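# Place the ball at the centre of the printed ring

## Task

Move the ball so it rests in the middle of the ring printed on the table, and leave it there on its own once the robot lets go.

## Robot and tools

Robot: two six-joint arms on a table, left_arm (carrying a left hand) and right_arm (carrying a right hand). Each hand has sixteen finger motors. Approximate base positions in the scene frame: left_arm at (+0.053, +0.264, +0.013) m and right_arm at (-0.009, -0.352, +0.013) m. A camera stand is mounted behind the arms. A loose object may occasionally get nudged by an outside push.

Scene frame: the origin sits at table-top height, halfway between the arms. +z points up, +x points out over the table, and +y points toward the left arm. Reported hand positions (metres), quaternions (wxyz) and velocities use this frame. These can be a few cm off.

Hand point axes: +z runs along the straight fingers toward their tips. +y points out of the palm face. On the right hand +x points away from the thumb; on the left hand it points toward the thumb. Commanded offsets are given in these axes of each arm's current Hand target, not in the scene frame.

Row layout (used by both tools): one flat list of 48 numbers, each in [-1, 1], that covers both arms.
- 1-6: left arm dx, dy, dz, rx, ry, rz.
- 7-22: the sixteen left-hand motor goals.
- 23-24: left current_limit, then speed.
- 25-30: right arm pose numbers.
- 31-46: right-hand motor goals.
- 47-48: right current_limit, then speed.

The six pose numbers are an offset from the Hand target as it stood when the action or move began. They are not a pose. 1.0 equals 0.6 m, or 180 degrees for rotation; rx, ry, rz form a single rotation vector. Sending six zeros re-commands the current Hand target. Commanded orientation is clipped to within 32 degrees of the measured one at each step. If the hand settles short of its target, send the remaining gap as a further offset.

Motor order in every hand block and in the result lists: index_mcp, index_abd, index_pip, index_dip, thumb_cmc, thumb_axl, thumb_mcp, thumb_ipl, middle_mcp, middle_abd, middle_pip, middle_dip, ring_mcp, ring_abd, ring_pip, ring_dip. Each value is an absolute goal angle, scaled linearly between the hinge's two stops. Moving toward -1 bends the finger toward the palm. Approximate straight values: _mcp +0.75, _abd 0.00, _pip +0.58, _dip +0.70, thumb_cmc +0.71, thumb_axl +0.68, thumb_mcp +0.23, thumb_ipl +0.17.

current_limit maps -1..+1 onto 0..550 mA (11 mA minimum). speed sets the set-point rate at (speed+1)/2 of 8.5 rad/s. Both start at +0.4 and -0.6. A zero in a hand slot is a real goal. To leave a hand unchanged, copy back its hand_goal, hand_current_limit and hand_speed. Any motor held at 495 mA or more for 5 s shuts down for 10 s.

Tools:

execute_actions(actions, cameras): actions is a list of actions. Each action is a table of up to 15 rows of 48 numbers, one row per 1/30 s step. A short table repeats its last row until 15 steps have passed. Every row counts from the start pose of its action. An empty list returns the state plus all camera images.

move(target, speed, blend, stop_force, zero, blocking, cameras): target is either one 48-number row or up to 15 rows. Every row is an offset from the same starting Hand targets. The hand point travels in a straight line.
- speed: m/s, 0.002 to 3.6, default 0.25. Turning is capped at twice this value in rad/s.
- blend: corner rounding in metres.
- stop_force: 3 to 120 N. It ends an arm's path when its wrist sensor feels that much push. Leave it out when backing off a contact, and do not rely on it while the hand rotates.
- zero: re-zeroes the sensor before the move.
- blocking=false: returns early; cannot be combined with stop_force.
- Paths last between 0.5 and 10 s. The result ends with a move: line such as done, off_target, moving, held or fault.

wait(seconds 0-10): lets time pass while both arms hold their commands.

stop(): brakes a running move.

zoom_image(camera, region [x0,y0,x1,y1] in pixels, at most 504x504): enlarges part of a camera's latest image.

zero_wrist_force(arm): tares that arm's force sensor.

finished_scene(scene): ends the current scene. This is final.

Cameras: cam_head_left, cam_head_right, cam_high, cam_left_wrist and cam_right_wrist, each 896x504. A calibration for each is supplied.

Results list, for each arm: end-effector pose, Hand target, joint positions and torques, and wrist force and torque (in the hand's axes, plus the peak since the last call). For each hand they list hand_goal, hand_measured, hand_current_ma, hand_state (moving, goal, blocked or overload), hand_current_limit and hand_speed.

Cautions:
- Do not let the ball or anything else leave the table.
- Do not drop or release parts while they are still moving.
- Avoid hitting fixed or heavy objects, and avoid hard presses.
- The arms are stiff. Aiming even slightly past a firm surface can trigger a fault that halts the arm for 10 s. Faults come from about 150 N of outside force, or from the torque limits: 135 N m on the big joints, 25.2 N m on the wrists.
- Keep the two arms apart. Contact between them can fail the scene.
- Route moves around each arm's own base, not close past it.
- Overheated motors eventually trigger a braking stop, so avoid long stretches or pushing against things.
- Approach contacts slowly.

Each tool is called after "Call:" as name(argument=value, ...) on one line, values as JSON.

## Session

Call:
execute_actions(actions=[])

Scene clock: 0.00 s.
left_arm: end_effector_position=(+0.8125, +0.3721, +0.2583) hand_goal=(+0.754, +0.000, +0.576, +0.696, +0.714, +0.678, +0.226, +0.168, +0.754, +0.000, +0.576, +0.696, +0.754, +0.000, +0.576, +0.696) hand_measured=(+0.754, +0.000, +0.576, +0.696, +0.714, +0.678, +0.226, +0.168, +0.754, +0.000, +0.576, +0.696, +0.754, +0.000, +0.576, +0.696) hand_current_ma=(+0, +0, +0, +0, +0, +0, +0, +0, +0, +0, +0, +0, +0, +0, +0, +0) hand_state=(goal, goal, goal, goal, goal, goal, goal, goal, goal, goal, goal, goal, goal, goal, goal, goal) hand_current_limit=0.40 hand_speed=-0.60 end_effector_quat_wxyz=(+0.445, -0.115, +0.839, +0.291) | right_arm: end_effector_position=(+0.3188, -0.9000, +0.3126) hand_goal=(+0.754, +0.000, +0.576, +0.696, +0.714, +0.678, +0.226, +0.168, +0.754, +0.000, +0.576, +0.696, +0.754, +0.000, +0.576, +0.696) hand_measured=(+0.754, +0.000, +0.576, +0.696, +0.714, +0.678, +0.226, +0.168, +0.754, +0.000, +0.576, +0.696, +0.754, +0.000, +0.576, +0.696) hand_current_ma=(+0, +0, +0, +0, +0, +0, +0, +0, +0, +0, +0, +0, +0, +0, +0, +0) hand_state=(goal, goal, goal, goal, goal, goal, goal, goal, goal, goal, goal, goal, goal, goal, goal, goal) hand_current_limit=0.40 hand_speed=-0.60 end_effector_quat_wxyz=(+0.363, +0.922, +0.114, +0.064)
Joint positions: left_arm=[3.211 -2.297 -1.486 0.092 2.155 -1.453] | right_arm=[-1.164 -1.476 2.15 -2.997 -1.648 0.133]
Joint velocities: within noise
Joint torques (N m): no reading
Wrist force (N): no reading
Wrist torque (N m): no reading
Wrist force, peak (N): no reading
Hand target: left_arm +0.8125, +0.3721, +0.2583; +0.445, -0.115, +0.839, +0.291 | right_arm +0.3188, -0.9000, +0.3126; +0.363, +0.922, +0.114, +0.064
camera_calibration:
cam_left_wrist: T_world_to_cam=[[0.723957, -0.541384, 0.427539, -0.537573], [-0.471014, -0.840737, -0.267035, 0.721898], [0.504017, -0.00805506, -0.863656, -0.0554581], [0, 0, 0, 1]] pos_world=[0.757155, 0.315446, 0.374709]
cam_right_wrist: T_world_to_cam=[[-0.647563, -0.640903, 0.412197, -0.466509], [-0.627375, 0.755438, 0.188982, 0.76673], [-0.432509, -0.136224, -0.89128, 0.41841], [0, 0, 0, 1]] pos_world=[0.3599, -0.821206, 0.420315]

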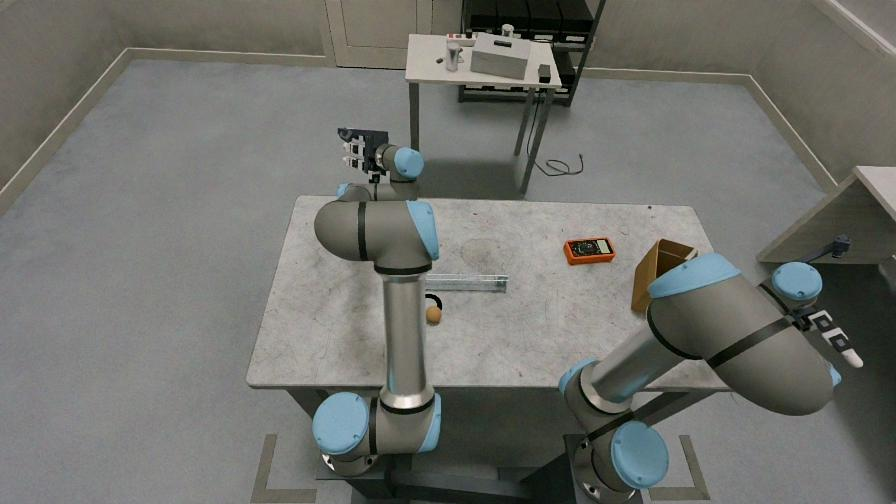

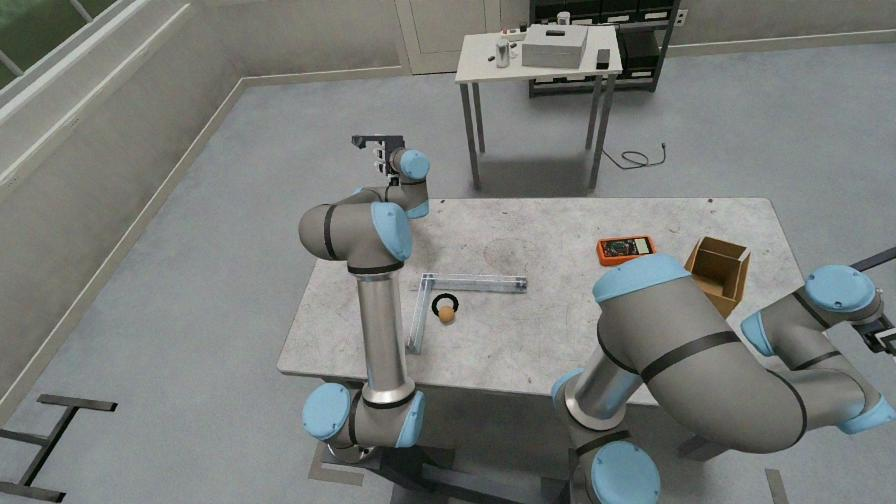

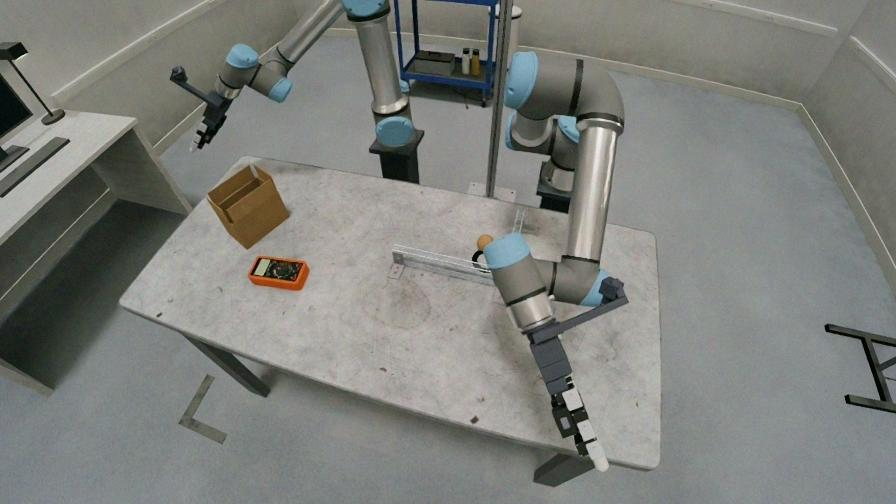

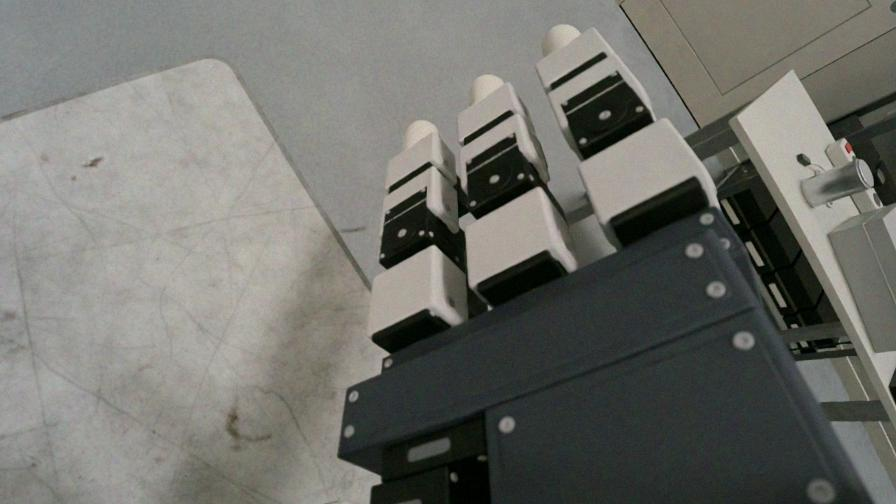

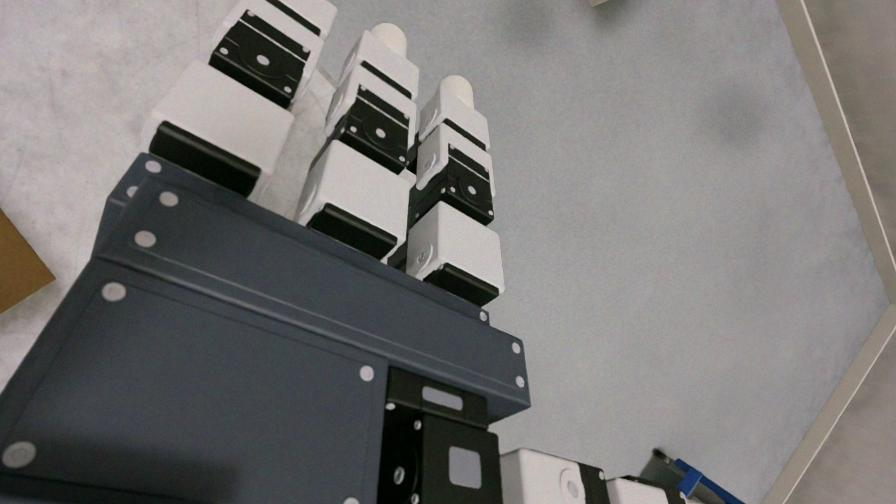

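Call:
zoom_image(camera="cam_head_right", region=[400, 260, 540, 360])

Call:
zoom_image(camera="cam_head_left", region=[400, 260, 520, 350])

Call:
zoom_image(camera="cam_high", region=[430, 200, 550, 290])

Scaled by 3.600 from the camera's 896x504 image, which has a finer 1280x720 frame.

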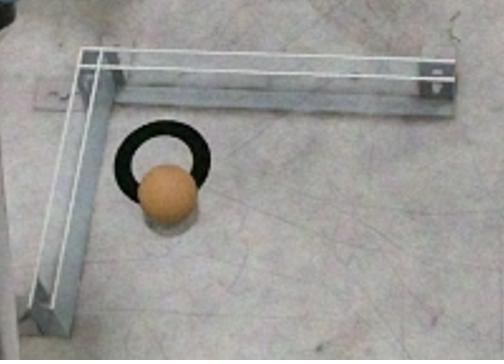

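Scaled by 4.200 from the camera's 896x504 image, which has a finer 1280x720 frame.

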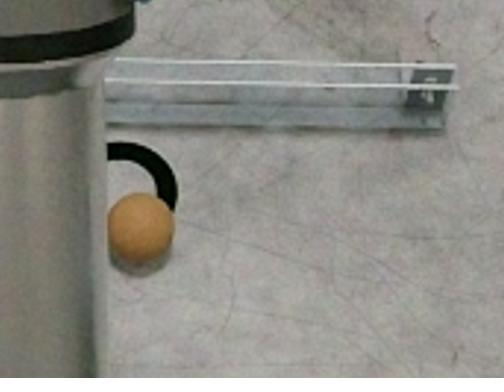

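Scaled by 4.200 from the camera's 896x504 image, which has a finer 1280x720 frame.

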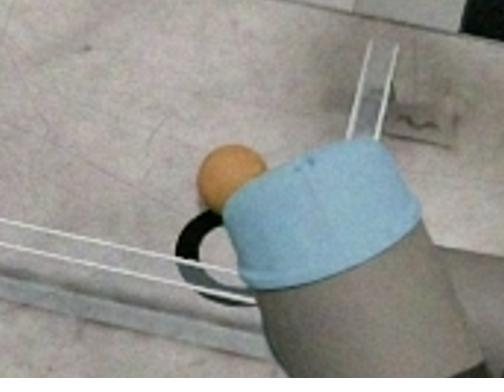

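Call:
move(target=[0.3683,-0.2582,-0.4275,0.1959,0.2996,0.0774,0.97,0,-0.883,-0.464,-0.507,0.677,0.1685,0.0054,0.99,0,-0.883,-0.464,0.99,0,-0.883,-0.464,0.0,-0.6, 0,0,0,0,0,0,0.754,0,0.576,0.696,0.714,0.678,0.226,0.168,0.754,0,0.576,0.696,0.754,0,0.576,0.696,0.4,-0.6], speed=0.35, cameras=["all"])

Call:
zoom_image(camera="cam_left_wrist", region=[100, 80, 400, 300])

Scene clock: 6.87 s.
left_arm: end_effector_position=(+0.5803, +0.1108, +0.1305) hand_goal=(+0.970, +0.000, -0.882, -0.464, -0.506, +0.678, +0.168, +0.006, +0.990, +0.000, -0.882, -0.464, +0.990, +0.000, -0.882, -0.464) hand_measured=(+0.970, +0.000, -0.874, -0.460, -0.502, +0.678, +0.166, +0.006, +0.990, +0.000, -0.874, -0.462, +0.990, +0.000, -0.874, -0.462) hand_current_ma=(+0, +0, +7, +2, +2, +0, -2, +1, +0, +0, +7, +2, +0, +0, +7, +2) hand_state=(goal, goal, goal, goal, goal, goal, goal, goal, goal, goal, goal, goal, goal, goal, goal, goal) hand_current_limit=0.00 hand_speed=-0.60 end_effector_quat_wxyz=(+0.000, +0.000, +1.000, +0.000) | right_arm: end_effector_position=(+0.3188, -0.9000, +0.3126) hand_goal=(+0.754, +0.000, +0.576, +0.696, +0.714, +0.678, +0.226, +0.168, +0.754, +0.000, +0.576, +0.696, +0.754, +0.000, +0.576, +0.696) hand_measured=(+0.756, +0.000, +0.576, +0.696, +0.718, +0.678, +0.226, +0.168, +0.756, +0.000, +0.576, +0.696, +0.756, +0.000, +0.576, +0.696) hand_current_ma=(+15, +0, +4, +0, +21, -4, -6, -2, +15, +0, +4, +0, +16, +0, +4, +0) hand_state=(goal, goal, goal, goal, goal, goal, goal, goal, goal, goal, goal, goal, goal, goal, goal, goal) hand_current_limit=0.40 hand_speed=-0.60 end_effector_quat_wxyz=(+0.363, +0.922, +0.114, +0.064)
Joint positions: left_arm=[2.971 -1.943 -1.769 -1.002 1.57 -1.754] | right_arm=[-1.164 -1.476 2.15 -2.997 -1.648 0.133]
Joint torques (N m): left_arm=[-13.69 23.99 28.74 0.58 -2.21 1.82] | right_arm=[0.45 -24.4 -18.35 -2.84 -0.11 0.13]
Wrist force (N): left_arm=[0.7 -2.0 -0.1] | right_arm=[0.2 0.0 -0.1]
Wrist torque (N m): left_arm=[-0.24 -0.03 0.08] | right_arm=[0.01 -0.03 0.01]
Wrist force, peak (N): left_arm=[1.2 -3.1 -0.2] | right_arm=[-0.1 -0.3 -0.8]
Hand target: left_arm +0.5803, +0.1107, +0.1304; -0.001, +0.000, +1.000, +0.000 | right_arm +0.3188, -0.9000, +0.3126; +0.363, +0.922, +0.114, +0.064
Off the commanded pose: left_arm 0.000 m, 0 deg | right_arm 0.000 m, 0 deg.
move: done
camera_calibration:
cam_left_wrist: T_world_to_cam=[[0.801732, -0.597538, 0.013237, -0.441226], [-0.43385, -0.566589, 0.700537, 0.180497], [-0.411097, -0.567385, -0.713493, 0.52245], [0, 0, 0, 1]] pos_world=[0.646831, 0.135049, 0.25216]
cam_right_wrist: T_world_to_cam=[[-0.647563, -0.640903, 0.412197, -0.466509], [-0.627375, 0.755438, 0.188982, 0.76673], [-0.432509, -0.136224, -0.89128, 0.41841], [0, 0, 0, 1]] pos_world=[0.3599, -0.821206, 0.420315]

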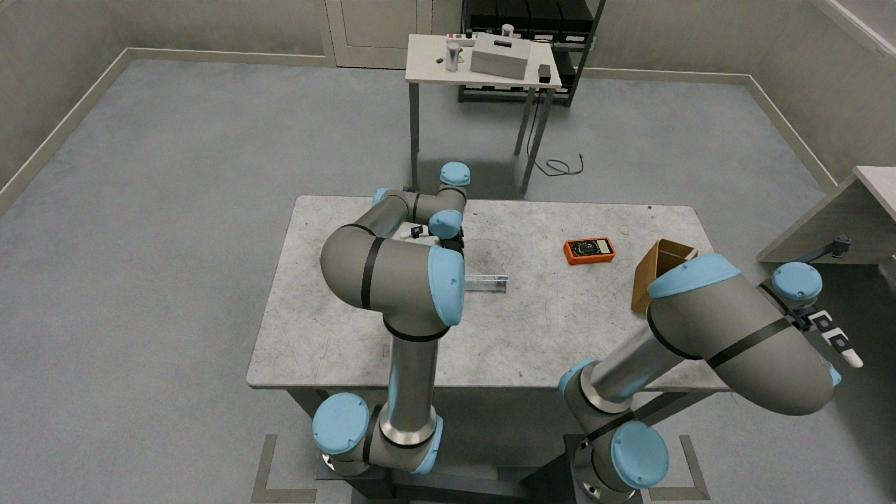

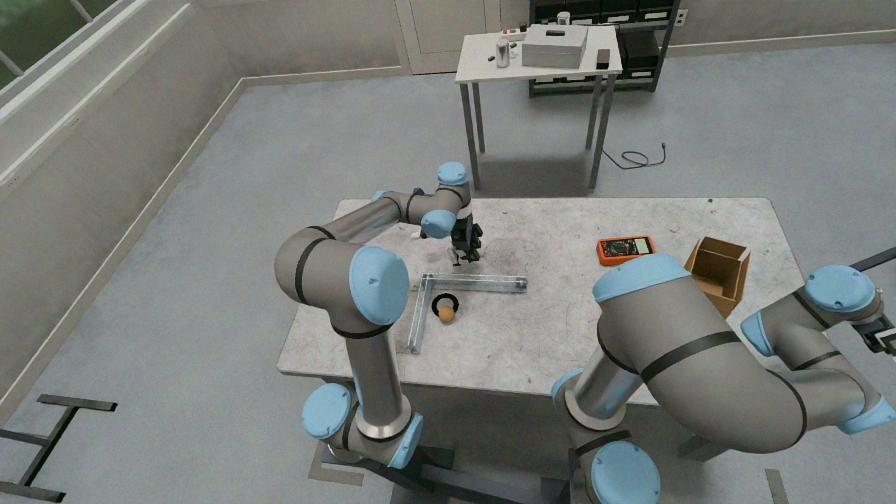

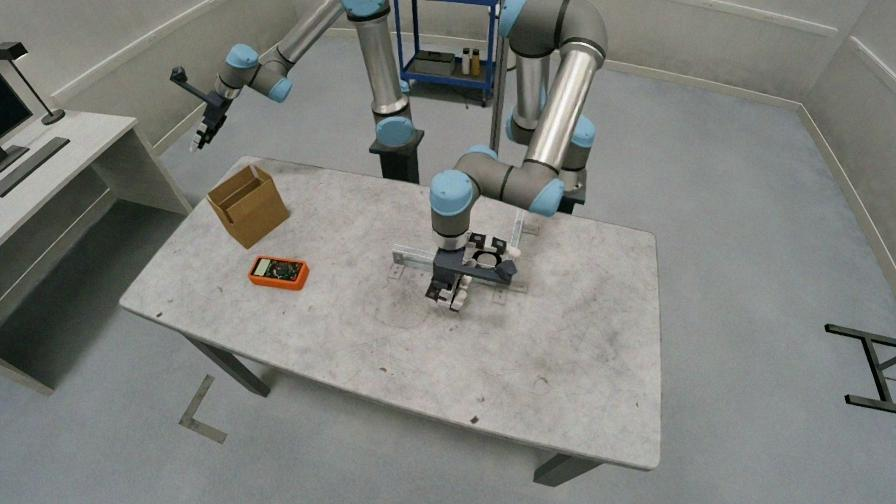

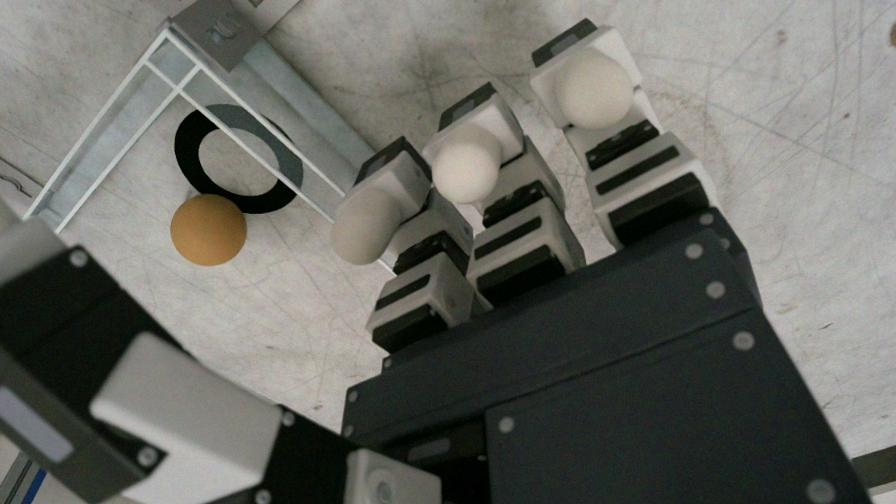

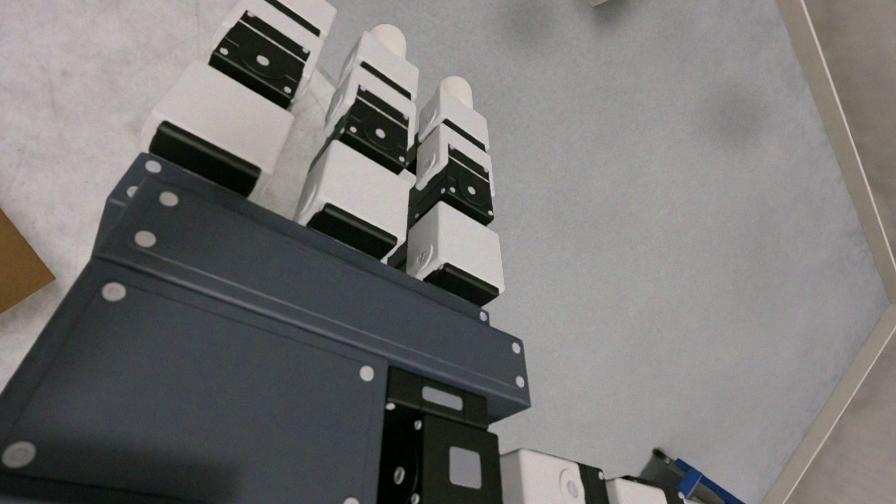

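Scaled by 1.680 from the camera's 896x504 image, which has a finer 1280x720 frame.

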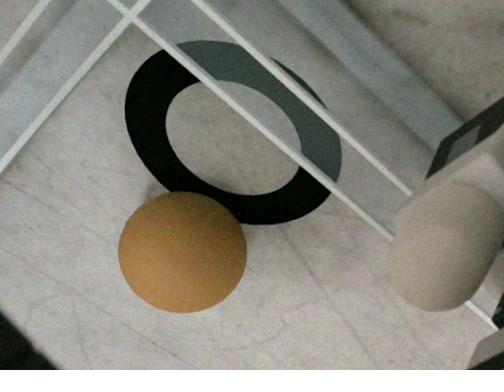

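Call:
move(target=[[-0.0255,0.3953,-0.1,0,0,-0.1389,0.97,0,-0.883,-0.464,-0.507,0.677,0.1685,0.0054,0.99,0,-0.883,-0.464,0.99,0,-0.883,-0.464,0.0,-0.6, 0.0878,-0.1987,-0.1733,0.0396,-0.0346,-0.1415,0.438,0,-0.445,0.623,-0.507,0.677,0.1685,0.0054,0.99,0,-0.883,-0.464,0.99,0,-0.883,-0.464,0.0,-0.6],[0.1183,0.7645,-0.1,0,0,-0.2778,0.97,0,-0.883,-0.464,-0.507,0.677,0.1685,0.0054,0.99,0,-0.883,-0.464,0.99,0,-0.883,-0.464,0.0,-0.6, 0.1755,-0.3973,-0.3467,0.0793,-0.0691,-0.2829,0.438,0,-0.445,0.623,-0.507,0.677,0.1685,0.0054,0.99,0,-0.883,-0.464,0.99,0,-0.883,-0.464,0.0,-0.6],[0.3383,0.9938,-0.1,0,0,-0.3889,0.97,0,-0.883,-0.464,-0.507,0.677,0.1685,0.0054,0.99,0,-0.883,-0.464,0.99,0,-0.883,-0.464,0.0,-0.6, 0.2633,-0.596,-0.52,0.1189,-0.1037,-0.4244,0.438,0,-0.445,0.623,-0.507,0.677,0.1685,0.0054,0.99,0,-0.883,-0.464,0.99,0,-0.883,-0.464,0.0,-0.6]], speed=0.45, blend=[0.04,0.04,0])

Scene clock: 12.43 s.
left_arm: end_effector_position=(+0.3776, +0.7071, +0.1903) hand_goal=(+0.970, +0.000, -0.882, -0.464, -0.506, +0.678, +0.168, +0.006, +0.990, +0.000, -0.882, -0.464, +0.990, +0.000, -0.882, -0.464) hand_measured=(+0.970, +0.000, -0.874, -0.460, -0.504, +0.678, +0.166, +0.006, +0.990, +0.000, -0.874, -0.462, +0.990, +0.000, -0.874, -0.462) hand_current_ma=(+0, +0, +7, +2, +1, +0, -2, +1, +0, +0, +7, +2, +0, +0, +7, +2) hand_state=(goal, goal, goal, goal, goal, goal, goal, goal, goal, goal, goal, goal, goal, goal, goal, goal) hand_current_limit=0.00 hand_speed=-0.60 end_effector_quat_wxyz=(-0.001, -0.573, +0.819, +0.000) | right_arm: end_effector_position=(+0.3499, -0.4010, +0.3002) hand_goal=(+0.438, +0.000, -0.444, +0.624, -0.506, +0.678, +0.168, +0.006, +0.990, +0.000, -0.882, -0.464, +0.990, +0.000, -0.882, -0.464) hand_measured=(+0.444, +0.000, -0.438, +0.628, -0.510, +0.678, +0.166, +0.006, +0.990, +0.000, -0.876, -0.462, +0.990, +0.000, -0.876, -0.462) hand_current_ma=(+30, +0, +31, +17, -24, -4, -9, +6, +3, +0, +29, +12, +3, +0, +25, +12) hand_state=(goal, goal, goal, goal, goal, goal, goal, goal, goal, goal, goal, goal, goal, goal, goal, goal) hand_current_limit=0.00 hand_speed=-0.60 end_effector_quat_wxyz=(+0.173, +0.701, +0.608, -0.332)
Joint positions: left_arm=[4.191 -1.876 -1.689 -1.149 1.571 -1.755] | right_arm=[-0.005 -1.913 2.117 -1.436 -2.273 0.265]
Joint torques (N m): left_arm=[12.71 22.41 31.34 0.41 -2.63 2] | right_arm=[7.61 -0.43 -28.32 0.12 0.34 1.42]
Wrist force (N): left_arm=[0.5 -2.1 0.2] | right_arm=[0.0 -0.5 0.7]
Wrist torque (N m): left_arm=[-0.28 0.00 0.02] | right_arm=[-0.08 -0.02 0.00]
Wrist force, peak (N): left_arm=[1.1 -4.1 0.2] | right_arm=[0.9 -1.2 -0.1]
Hand target: left_arm +0.3776, +0.7071, +0.1903; -0.001, -0.573, +0.819, +0.000 | right_arm +0.3499, -0.4010, +0.3002; +0.173, +0.701, +0.608, -0.332
Off the commanded pose: left_arm 0.000 m, 0 deg | right_arm 0.000 m, 0 deg.
move: done

Call:
move(target=[[-0.0255,0.3953,0,0,0,-0.1389,0.97,0,-0.883,-0.464,-0.507,0.677,0.1685,0.0054,0.99,0,-0.883,-0.464,0.99,0,-0.883,-0.464,0.0,-0.6, 0.3726,-0.0415,-0.143,0.0594,-0.0518,-0.2122,0.438,0,-0.445,0.623,-0.507,0.677,0.1685,0.0054,0.99,0,-0.883,-0.464,0.99,0,-0.883,-0.464,0.0,-0.6],[0.1183,0.7645,0,0,0,-0.2778,0.97,0,-0.883,-0.464,-0.507,0.677,0.1685,0.0054,0.99,0,-0.883,-0.464,0.99,0,-0.883,-0.464,0.0,-0.6, 0.7452,-0.083,-0.286,0.1189,-0.1037,-0.4244,0.438,0,-0.445,0.623,-0.507,0.677,0.1685,0.0054,0.99,0,-0.883,-0.464,0.99,0,-0.883,-0.464,0.0,-0.6]], speed=0.4, blend=[0.04,0], cameras=["all"])

Call:
zoom_image(camera="cam_high", region=[430, 180, 550, 300])

Scene clock: 15.47 s.
left_arm: end_effector_position=(-0.0776, +0.7975, +0.1907) hand_goal=(+0.970, +0.000, -0.882, -0.464, -0.506, +0.678, +0.168, +0.006, +0.990, +0.000, -0.882, -0.464, +0.990, +0.000, -0.882, -0.464) hand_measured=(+0.970, +0.000, -0.874, -0.460, -0.504, +0.678, +0.166, +0.006, +0.990, +0.000, -0.874, -0.462, +0.990, +0.000, -0.874, -0.462) hand_current_ma=(+0, +0, +7, +2, +1, +0, -2, +1, +0, +0, +7, +2, +0, +0, +7, +2) hand_state=(goal, goal, goal, goal, goal, goal, goal, goal, goal, goal, goal, goal, goal, goal, goal, goal) hand_current_limit=0.00 hand_speed=-0.60 end_effector_quat_wxyz=(+0.000, +0.866, -0.500, +0.000) | right_arm: end_effector_position=(+0.3640, +0.0491, +0.1298) hand_goal=(+0.438, +0.000, -0.444, +0.624, -0.506, +0.678, +0.168, +0.006, +0.990, +0.000, -0.882, -0.464, +0.990, +0.000, -0.882, -0.464) hand_measured=(+0.434, +0.000, -0.440, +0.628, -0.510, +0.678, +0.166, +0.006, +0.986, +0.000, -0.878, -0.462, +0.986, +0.000, -0.878, -0.462) hand_current_ma=(-16, +0, +20, +17, -24, -4, -9, +6, -22, +0, +19, +12, -23, +0, +16, +12) hand_state=(goal, goal, goal, goal, goal, goal, goal, goal, goal, goal, goal, goal, goal, goal, goal, goal) hand_current_limit=0.00 hand_speed=-0.60 end_effector_quat_wxyz=(-0.101, +0.139, +0.806, -0.566)
Joint positions: left_arm=[5.063 -1.876 -1.688 -1.148 1.572 -1.756] | right_arm=[0.762 -0.82 1.095 -0.656 -2 -0.171]
Joint torques (N m): left_arm=[11.67 21.86 29.86 0.62 -2.71 1.95] | right_arm=[8.45 -43.85 -25.73 2.38 1.32 -1.1]
Wrist force (N): left_arm=[0.6 -1.9 0.1] | right_arm=[0.6 0.0 0.4]
Wrist torque (N m): left_arm=[-0.24 -0.01 0.04] | right_arm=[0.08 -0.03 0.02]
Wrist force, peak (N): left_arm=[0.7 -3.2 0.0] | right_arm=[-0.6 -0.3 1.5]
Hand target: left_arm -0.0776, +0.7975, +0.1907; +0.000, +0.866, -0.500, +0.000 | right_arm +0.3640, +0.0492, +0.1298; -0.101, +0.139, +0.806, -0.566
Off the commanded pose: left_arm 0.000 m, 0 deg | right_arm 0.000 m, 0 deg.
move: done
camera_calibration:
cam_left_wrist: T_world_to_cam=[[0.116675, 0.993086, 0.0129197, -0.825787], [0.708752, -0.0923684, 0.699385, -0.0474025], [0.695743, -0.0724441, -0.714629, 0.376053], [0, 0, 0, 1]] pos_world=[-0.131691, 0.842942, 0.31256]
cam_right_wrist: T_world_to_cam=[[0.802833, -0.052301, -0.593905, -0.1798], [0.567801, 0.37087, 0.734886, -0.374304], [0.181826, -0.927211, 0.327444, 0.0612537], [0, 0, 0, 1]] pos_world=[0.345742, 0.18621, 0.14823]

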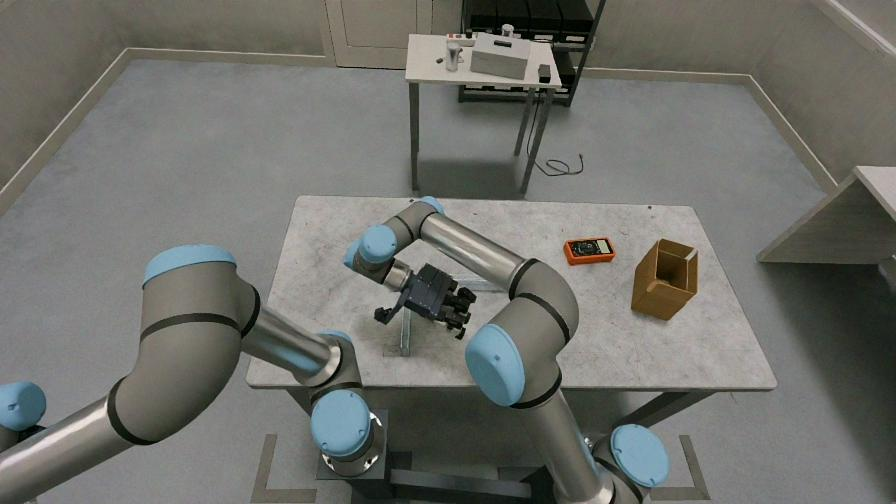

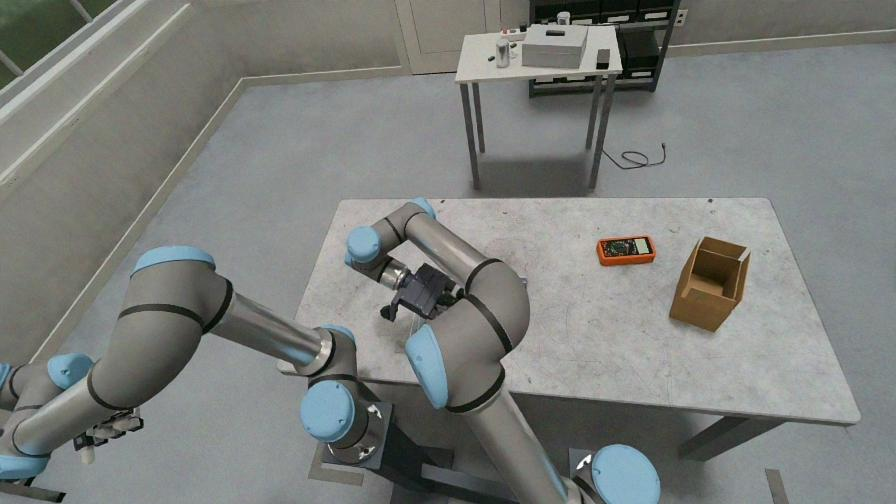

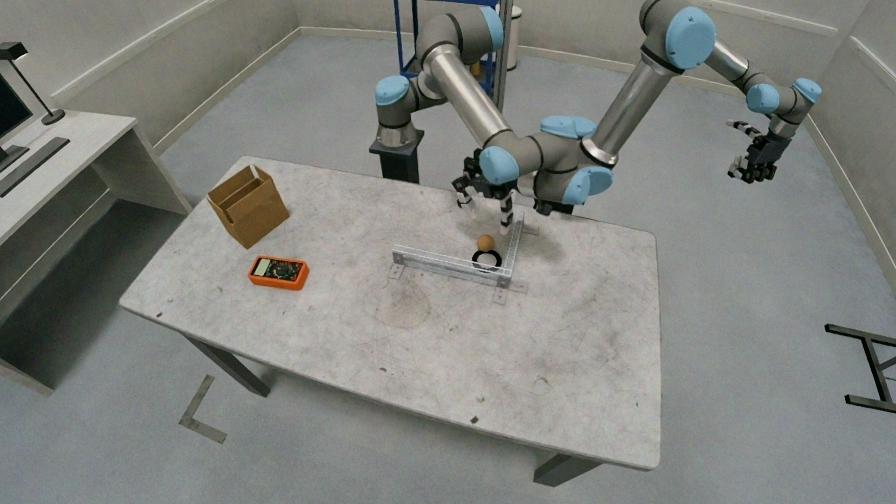

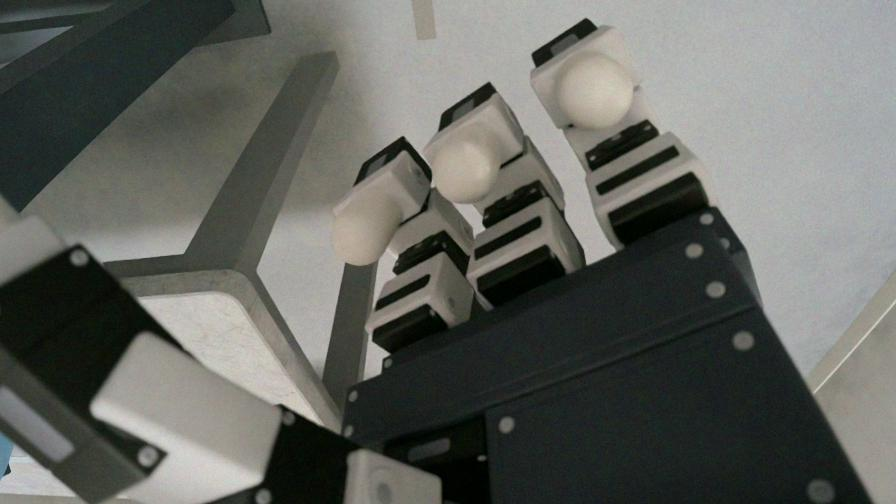

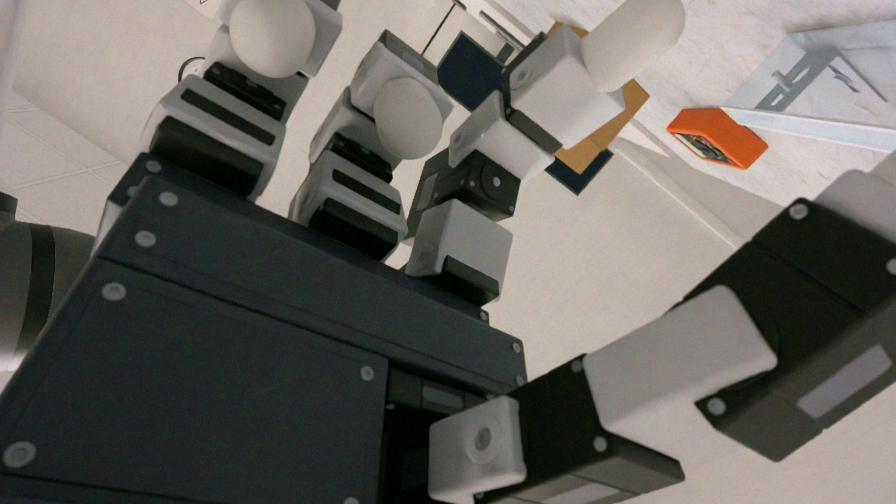

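Scaled by 4.200 from the camera's 896x504 image, which has a finer 1280x720 frame.

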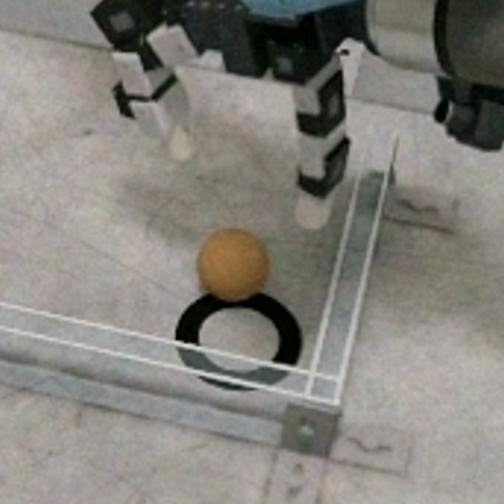

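Call:
move(target=[0,0,0,0,0,0,0.97,0,-0.883,-0.464,-0.507,0.677,0.1685,0.0054,0.99,0,-0.883,-0.464,0.99,0,-0.883,-0.464,0.0,-0.6, -0.003,0.1257,0.0512,0,0,0,0.438,0,-0.445,0.623,-0.507,0.677,0.1685,0.0054,0.99,0,-0.883,-0.464,0.99,0,-0.883,-0.464,0.0,-0.6], speed=0.08, stop_force=6, cameras=["cam_high","cam_right_wrist"])

Call:
zoom_image(camera="cam_high", region=[430, 180, 550, 300])

Scene clock: 18.33 s.
left_arm: end_effector_position=(-0.0776, +0.7975, +0.1907) hand_goal=(+0.970, +0.000, -0.882, -0.464, -0.506, +0.678, +0.168, +0.006, +0.990, +0.000, -0.882, -0.464, +0.990, +0.000, -0.882, -0.464) hand_measured=(+0.970, +0.000, -0.874, -0.460, -0.504, +0.678, +0.166, +0.006, +0.990, +0.000, -0.874, -0.462, +0.990, +0.000, -0.874, -0.462) hand_current_ma=(+0, +0, +7, +2, +1, +0, -2, +1, +0, +0, +7, +2, +0, +0, +7, +2) hand_state=(goal, goal, goal, goal, goal, goal, goal, goal, goal, goal, goal, goal, goal, goal, goal, goal) hand_current_limit=0.00 hand_speed=-0.60 end_effector_quat_wxyz=(+0.000, +0.866, -0.500, +0.000) | right_arm: end_effector_position=(+0.3642, +0.0455, +0.0484) hand_goal=(+0.438, +0.000, -0.444, +0.624, -0.506, +0.678, +0.168, +0.006, +0.990, +0.000, -0.882, -0.464, +0.990, +0.000, -0.882, -0.464) hand_measured=(+0.434, +0.000, -0.440, +0.628, -0.510, +0.678, +0.166, +0.006, +0.986, +0.000, -0.878, -0.462, +0.986, +0.000, -0.878, -0.462) hand_current_ma=(-16, +0, +20, +17, -24, -4, -9, +6, -22, +0, +19, +12, -23, +0, +16, +12) hand_state=(goal, goal, goal, goal, goal, goal, goal, goal, goal, goal, goal, goal, goal, goal, goal, goal) hand_current_limit=0.00 hand_speed=-0.60 end_effector_quat_wxyz=(-0.101, +0.139, +0.806, -0.566)
Joint positions: left_arm=[5.063 -1.876 -1.688 -1.148 1.572 -1.756] | right_arm=[0.758 -0.754 1.195 -0.824 -2.003 -0.172]
Joint torques (N m): left_arm=[12.29 21.76 31.39 0.44 -2.64 1.74] | right_arm=[-6 -44.59 -10.65 -1.19 -1.78 -0.99]
Wrist force (N): left_arm=[0.5 -1.9 0.0] | right_arm=[0.6 0.0 0.2]
Wrist torque (N m): left_arm=[-0.23 0.00 0.02] | right_arm=[0.09 -0.04 0.02]
Wrist force, peak (N): left_arm=[0.7 -2.1 0.0] | right_arm=[0.8 -0.5 0.4]
Hand target: left_arm -0.0776, +0.7975, +0.1907; +0.000, +0.866, -0.500, +0.000 | right_arm +0.3642, +0.0455, +0.0484; -0.101, +0.139, +0.806, -0.566
Off the commanded pose: left_arm 0.000 m, 0 deg | right_arm 0.000 m, 0 deg.
move: done
camera_calibration:
cam_right_wrist: T_world_to_cam=[[0.80274, -0.0522833, -0.594032, -0.22845], [0.567896, 0.370949, 0.734773, -0.31334], [0.181939, -0.92718, 0.327467, 0.0845799], [0, 0, 0, 1]] pos_world=[0.345942, 0.18271, 0.0668298]
Images, in order (width x height): cam_high 896x504, cam_right_wrist 896x504.

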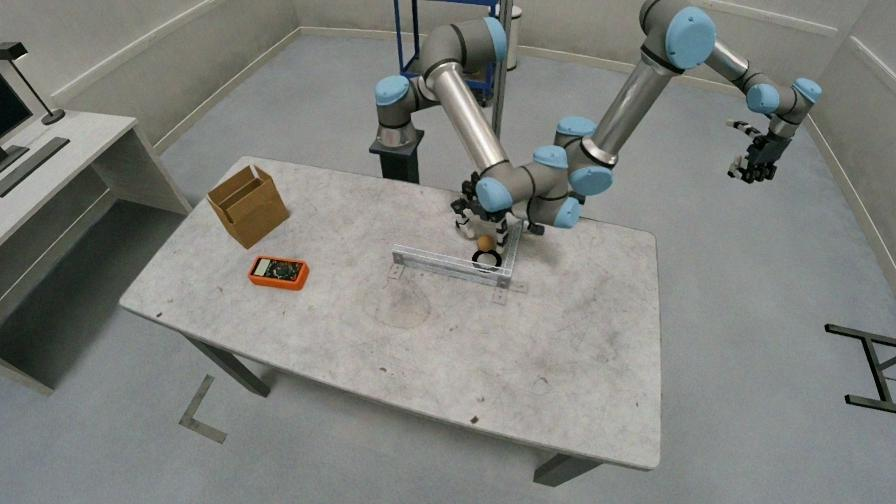

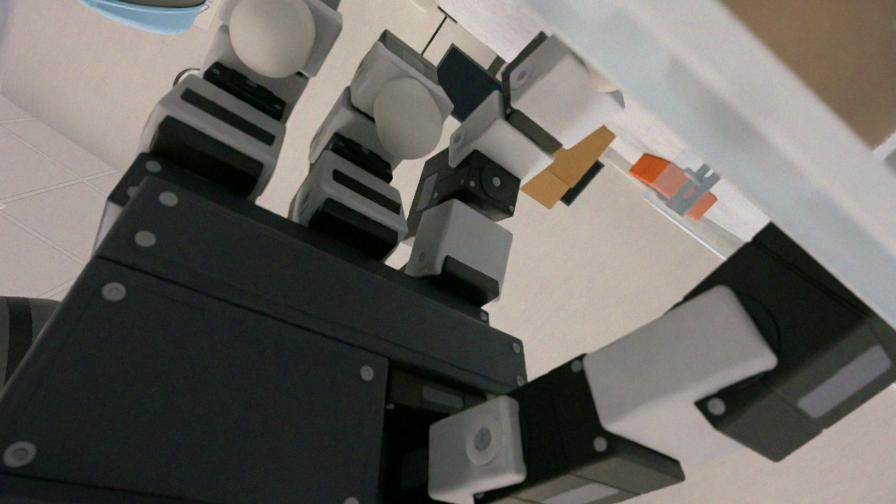

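Scaled by 4.200 from the camera's 896x504 image, which has a finer 1280x720 frame.

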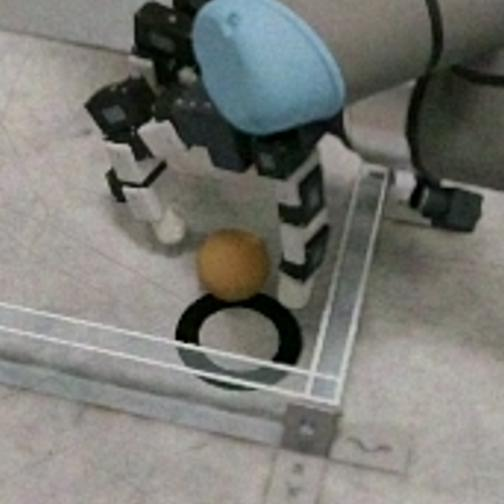

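Call:
move(target=[0,0,0,0,0,0,0.97,0,-0.883,-0.464,-0.507,0.677,0.1685,0.0054,0.99,0,-0.883,-0.464,0.99,0,-0.883,-0.464,0.0,-0.6, -0.0016,0.0002,-0.0005,0,0,0,0.2329,0,-0.445,0.623,-0.507,0.677,0.0562,0.0054,0.99,0,-0.883,-0.464,0.99,0,-0.883,-0.464,0.0,-0.93], speed=0.05, cameras=["cam_high","cam_right_wrist"])

Call:
zoom_image(camera="cam_high", region=[430, 180, 550, 300])

Scene clock: 19.57 s.
left_arm: end_effector_position=(-0.0776, +0.7975, +0.1907) hand_goal=(+0.970, +0.000, -0.882, -0.464, -0.506, +0.678, +0.168, +0.006, +0.990, +0.000, -0.882, -0.464, +0.990, +0.000, -0.882, -0.464) hand_measured=(+0.970, +0.000, -0.874, -0.460, -0.504, +0.678, +0.166, +0.006, +0.990, +0.000, -0.874, -0.462, +0.990, +0.000, -0.874, -0.462) hand_current_ma=(+0, +0, +7, +2, +1, +0, -2, +1, +0, +0, +7, +2, +0, +0, +7, +2) hand_state=(goal, goal, goal, goal, goal, goal, goal, goal, goal, goal, goal, goal, goal, goal, goal, goal) hand_current_limit=0.00 hand_speed=-0.60 end_effector_quat_wxyz=(+0.000, +0.866, -0.500, +0.000) | right_arm: end_effector_position=(+0.3652, +0.0455, +0.0484) hand_goal=(+0.232, +0.000, -0.444, +0.624, -0.506, +0.678, +0.056, +0.006, +0.990, +0.000, -0.882, -0.464, +0.990, +0.000, -0.882, -0.464) hand_measured=(+0.310, +0.000, -0.432, +0.628, -0.510, +0.678, +0.074, +0.012, +0.986, +0.000, -0.878, -0.462, +0.986, +0.000, -0.878, -0.462) hand_current_ma=(+272, +0, +61, +17, -24, -4, +118, +38, -22, +0, +19, +12, -23, +0, +16, +12) hand_state=(blocked, goal, goal, goal, goal, goal, goal, goal, goal, goal, goal, goal, goal, goal, goal, goal) hand_current_limit=0.00 hand_speed=-0.93 end_effector_quat_wxyz=(-0.101, +0.139, +0.806, -0.566)
Joint positions: left_arm=[5.063 -1.876 -1.688 -1.148 1.572 -1.756] | right_arm=[0.757 -0.752 1.193 -0.823 -2.004 -0.173]
Joint torques (N m): left_arm=[11.54 22.72 30.26 0.41 -2.48 1.85] | right_arm=[-6.32 -44.82 -23.9 2.22 -1.73 -1.31]
Wrist force (N): left_arm=[0.5 -2.1 0.1] | right_arm=[0.5 -1.9 0.1]
Wrist torque (N m): left_arm=[-0.26 0.00 0.03] | right_arm=[0.05 0.00 0.03]
Wrist force, peak (N): left_arm=[0.4 -2.2 0.0] | right_arm=[0.8 -2.2 0.0]
Hand target: left_arm -0.0776, +0.7975, +0.1907; +0.000, +0.866, -0.500, +0.000 | right_arm +0.3652, +0.0455, +0.0484; -0.101, +0.139, +0.806, -0.566
Off the commanded pose: left_arm 0.000 m, 0 deg | right_arm 0.000 m, 0 deg.
move: done
camera_calibration:
cam_right_wrist: T_world_to_cam=[[0.80274, -0.0522833, -0.594032, -0.229258], [0.567896, 0.370949, 0.734773, -0.313871], [0.181939, -0.92718, 0.327467, 0.0843052], [0, 0, 0, 1]] pos_world=[0.346942, 0.18261, 0.0668298]
Images, in order (width x height): cam_high 896x504, cam_right_wrist 896x504.

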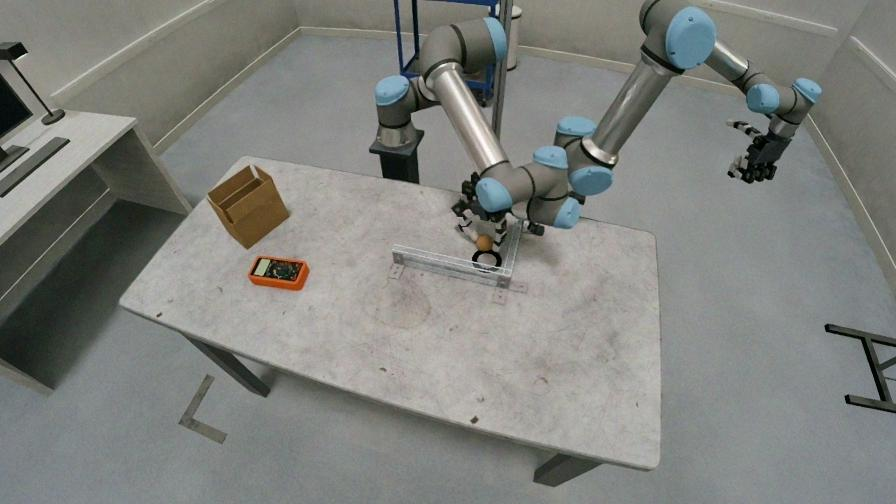

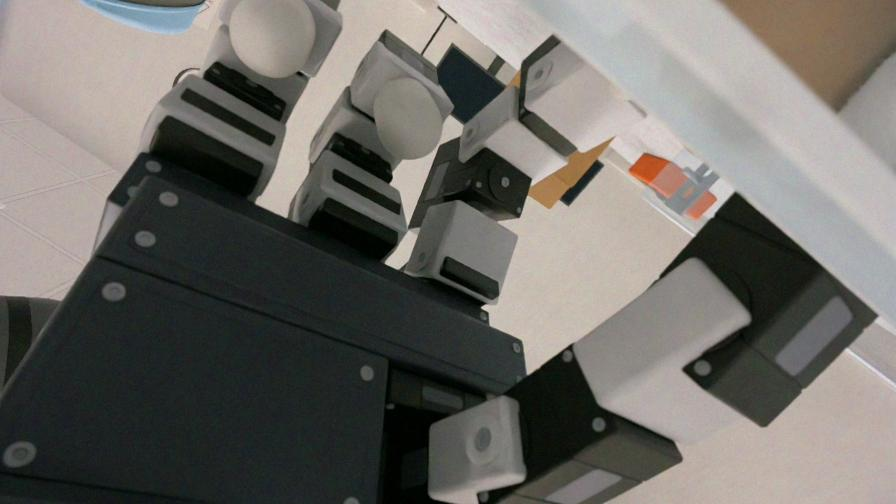

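Scaled by 4.200 from the camera's 896x504 image, which has a finer 1280x720 frame.

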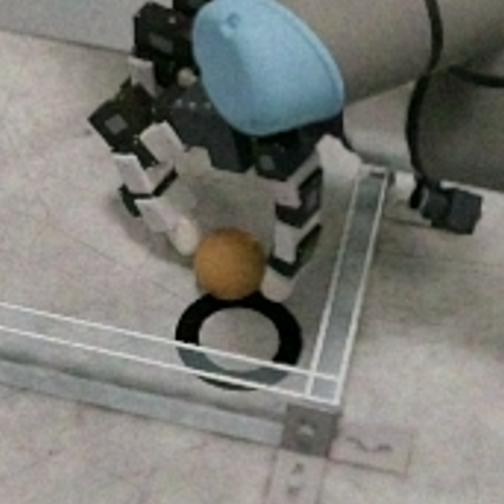

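Call:
move(target=[[0,0,0,0,0,0,0.97,0,-0.883,-0.464,-0.507,0.677,0.1685,0.0054,0.99,0,-0.883,-0.464,0.99,0,-0.883,-0.464,0.0,-0.6, 0,-0.0157,-0.0057,0,0,0,0.2329,0,-0.445,0.623,-0.507,0.677,0.0562,0.0054,0.99,0,-0.883,-0.464,0.99,0,-0.883,-0.464,0.0,-0.93],[0,0,0,0,0,0,0.97,0,-0.883,-0.464,-0.507,0.677,0.1685,0.0054,0.99,0,-0.883,-0.464,0.99,0,-0.883,-0.464,0.0,-0.6, -0.055,0.0008,-0.0512,0,0,0,0.2329,0,-0.445,0.623,-0.507,0.677,0.0562,0.0054,0.99,0,-0.883,-0.464,0.99,0,-0.883,-0.464,0.0,-0.93],[0,0,0,0,0,0,0.97,0,-0.883,-0.464,-0.507,0.677,0.1685,0.0054,0.99,0,-0.883,-0.464,0.99,0,-0.883,-0.464,0.0,-0.6, -0.055,0.0150,-0.0461,0,0,0,0.2329,0,-0.445,0.623,-0.507,0.677,0.0562,0.0054,0.99,0,-0.883,-0.464,0.99,0,-0.883,-0.464,0.0,-0.93]], speed=0.04, blend=[0.003,0.003,0], cameras=["cam_high","cam_head_left"])

Call:
zoom_image(camera="cam_high", region=[460, 210, 530, 280])

Scene clock: 22.10 s.
left_arm: end_effector_position=(-0.0776, +0.7975, +0.1907) hand_goal=(+0.970, +0.000, -0.882, -0.464, -0.506, +0.678, +0.168, +0.006, +0.990, +0.000, -0.882, -0.464, +0.990, +0.000, -0.882, -0.464) hand_measured=(+0.970, +0.000, -0.874, -0.460, -0.504, +0.678, +0.166, +0.006, +0.990, +0.000, -0.874, -0.462, +0.990, +0.000, -0.874, -0.462) hand_current_ma=(+0, +0, +7, +2, +1, +0, -2, +1, +0, +0, +7, +2, +0, +0, +7, +2) hand_state=(goal, goal, goal, goal, goal, goal, goal, goal, goal, goal, goal, goal, goal, goal, goal, goal) hand_current_limit=0.00 hand_speed=-0.60 end_effector_quat_wxyz=(+0.000, +0.866, -0.500, +0.000) | right_arm: end_effector_position=(+0.4061, +0.0617, +0.0494) hand_goal=(+0.232, +0.000, -0.444, +0.624, -0.506, +0.678, +0.056, +0.006, +0.990, +0.000, -0.882, -0.464, +0.990, +0.000, -0.882, -0.464) hand_measured=(+0.296, +0.000, -0.422, +0.634, -0.510, +0.678, +0.076, +0.016, +0.986, +0.000, -0.878, -0.462, +0.986, +0.000, -0.878, -0.462) hand_current_ma=(+275, +0, +105, +48, -24, -4, +131, +61, -22, +0, +19, +12, -23, +0, +16, +12) hand_state=(blocked, goal, blocked, goal, goal, goal, blocked, goal, goal, goal, goal, goal, goal, goal, goal, goal) hand_current_limit=0.00 hand_speed=-0.93 end_effector_quat_wxyz=(-0.101, +0.139, +0.806, -0.566)
Joint positions: left_arm=[5.063 -1.876 -1.688 -1.148 1.572 -1.756] | right_arm=[0.735 -0.662 1.019 -0.744 -2.025 -0.182]
Joint torques (N m): left_arm=[12.03 23.05 30.97 0.54 -2.49 1.85] | right_arm=[-7.71 -49.39 -18.72 -1.04 -1.63 -0.99]
Wrist force (N): left_arm=[0.6 -2.1 -0.1] | right_arm=[0.4 0.2 0.6]
Wrist torque (N m): left_arm=[-0.25 -0.02 0.04] | right_arm=[0.08 0.00 0.00]
Wrist force, peak (N): left_arm=[0.4 -2.2 0.3] | right_arm=[0.7 -2.1 0.0]
Hand target: left_arm -0.0776, +0.7975, +0.1907; +0.000, +0.866, -0.500, +0.000 | right_arm +0.4061, +0.0617, +0.0491; -0.101, +0.139, +0.806, -0.566
Off the commanded pose: left_arm 0.000 m, 0 deg | right_arm 0.000 m, 0 deg.
move: done
Images, in order (width x height): cam_head_left 896x504, cam_high 896x504.

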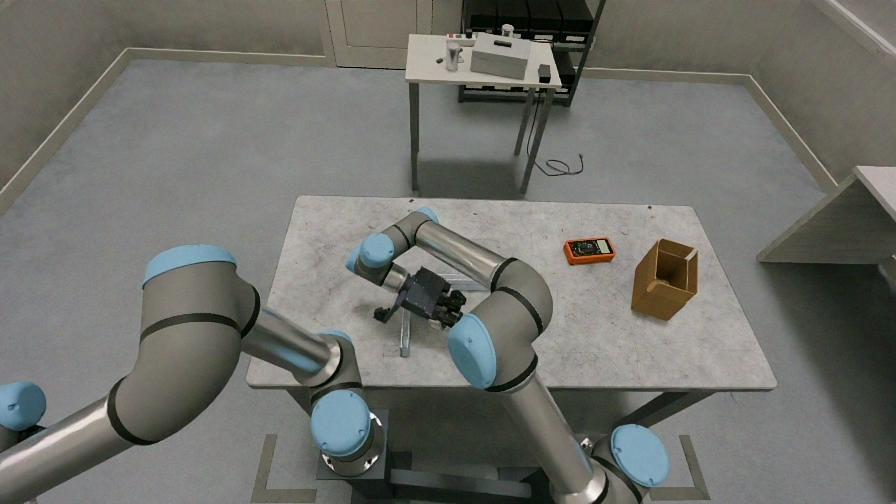

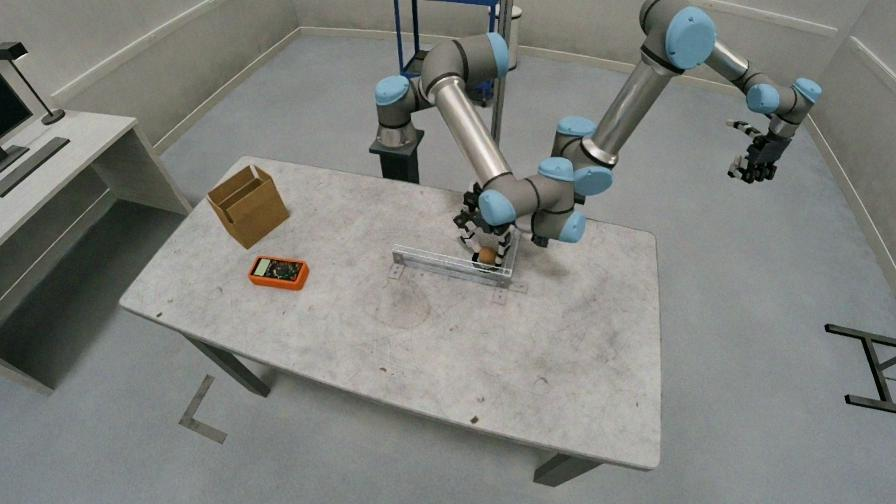

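Scaled by 7.200 from the camera's 896x504 image, which has a finer 1280x720 frame.

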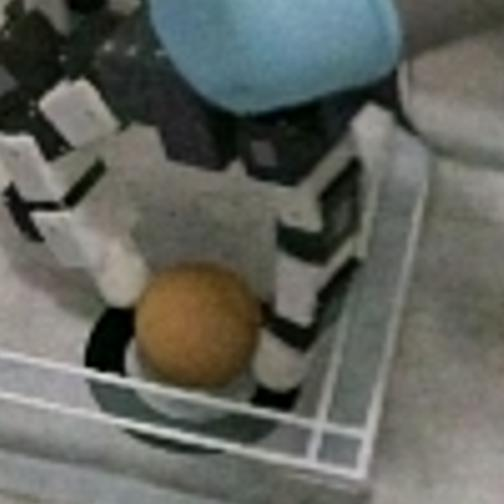

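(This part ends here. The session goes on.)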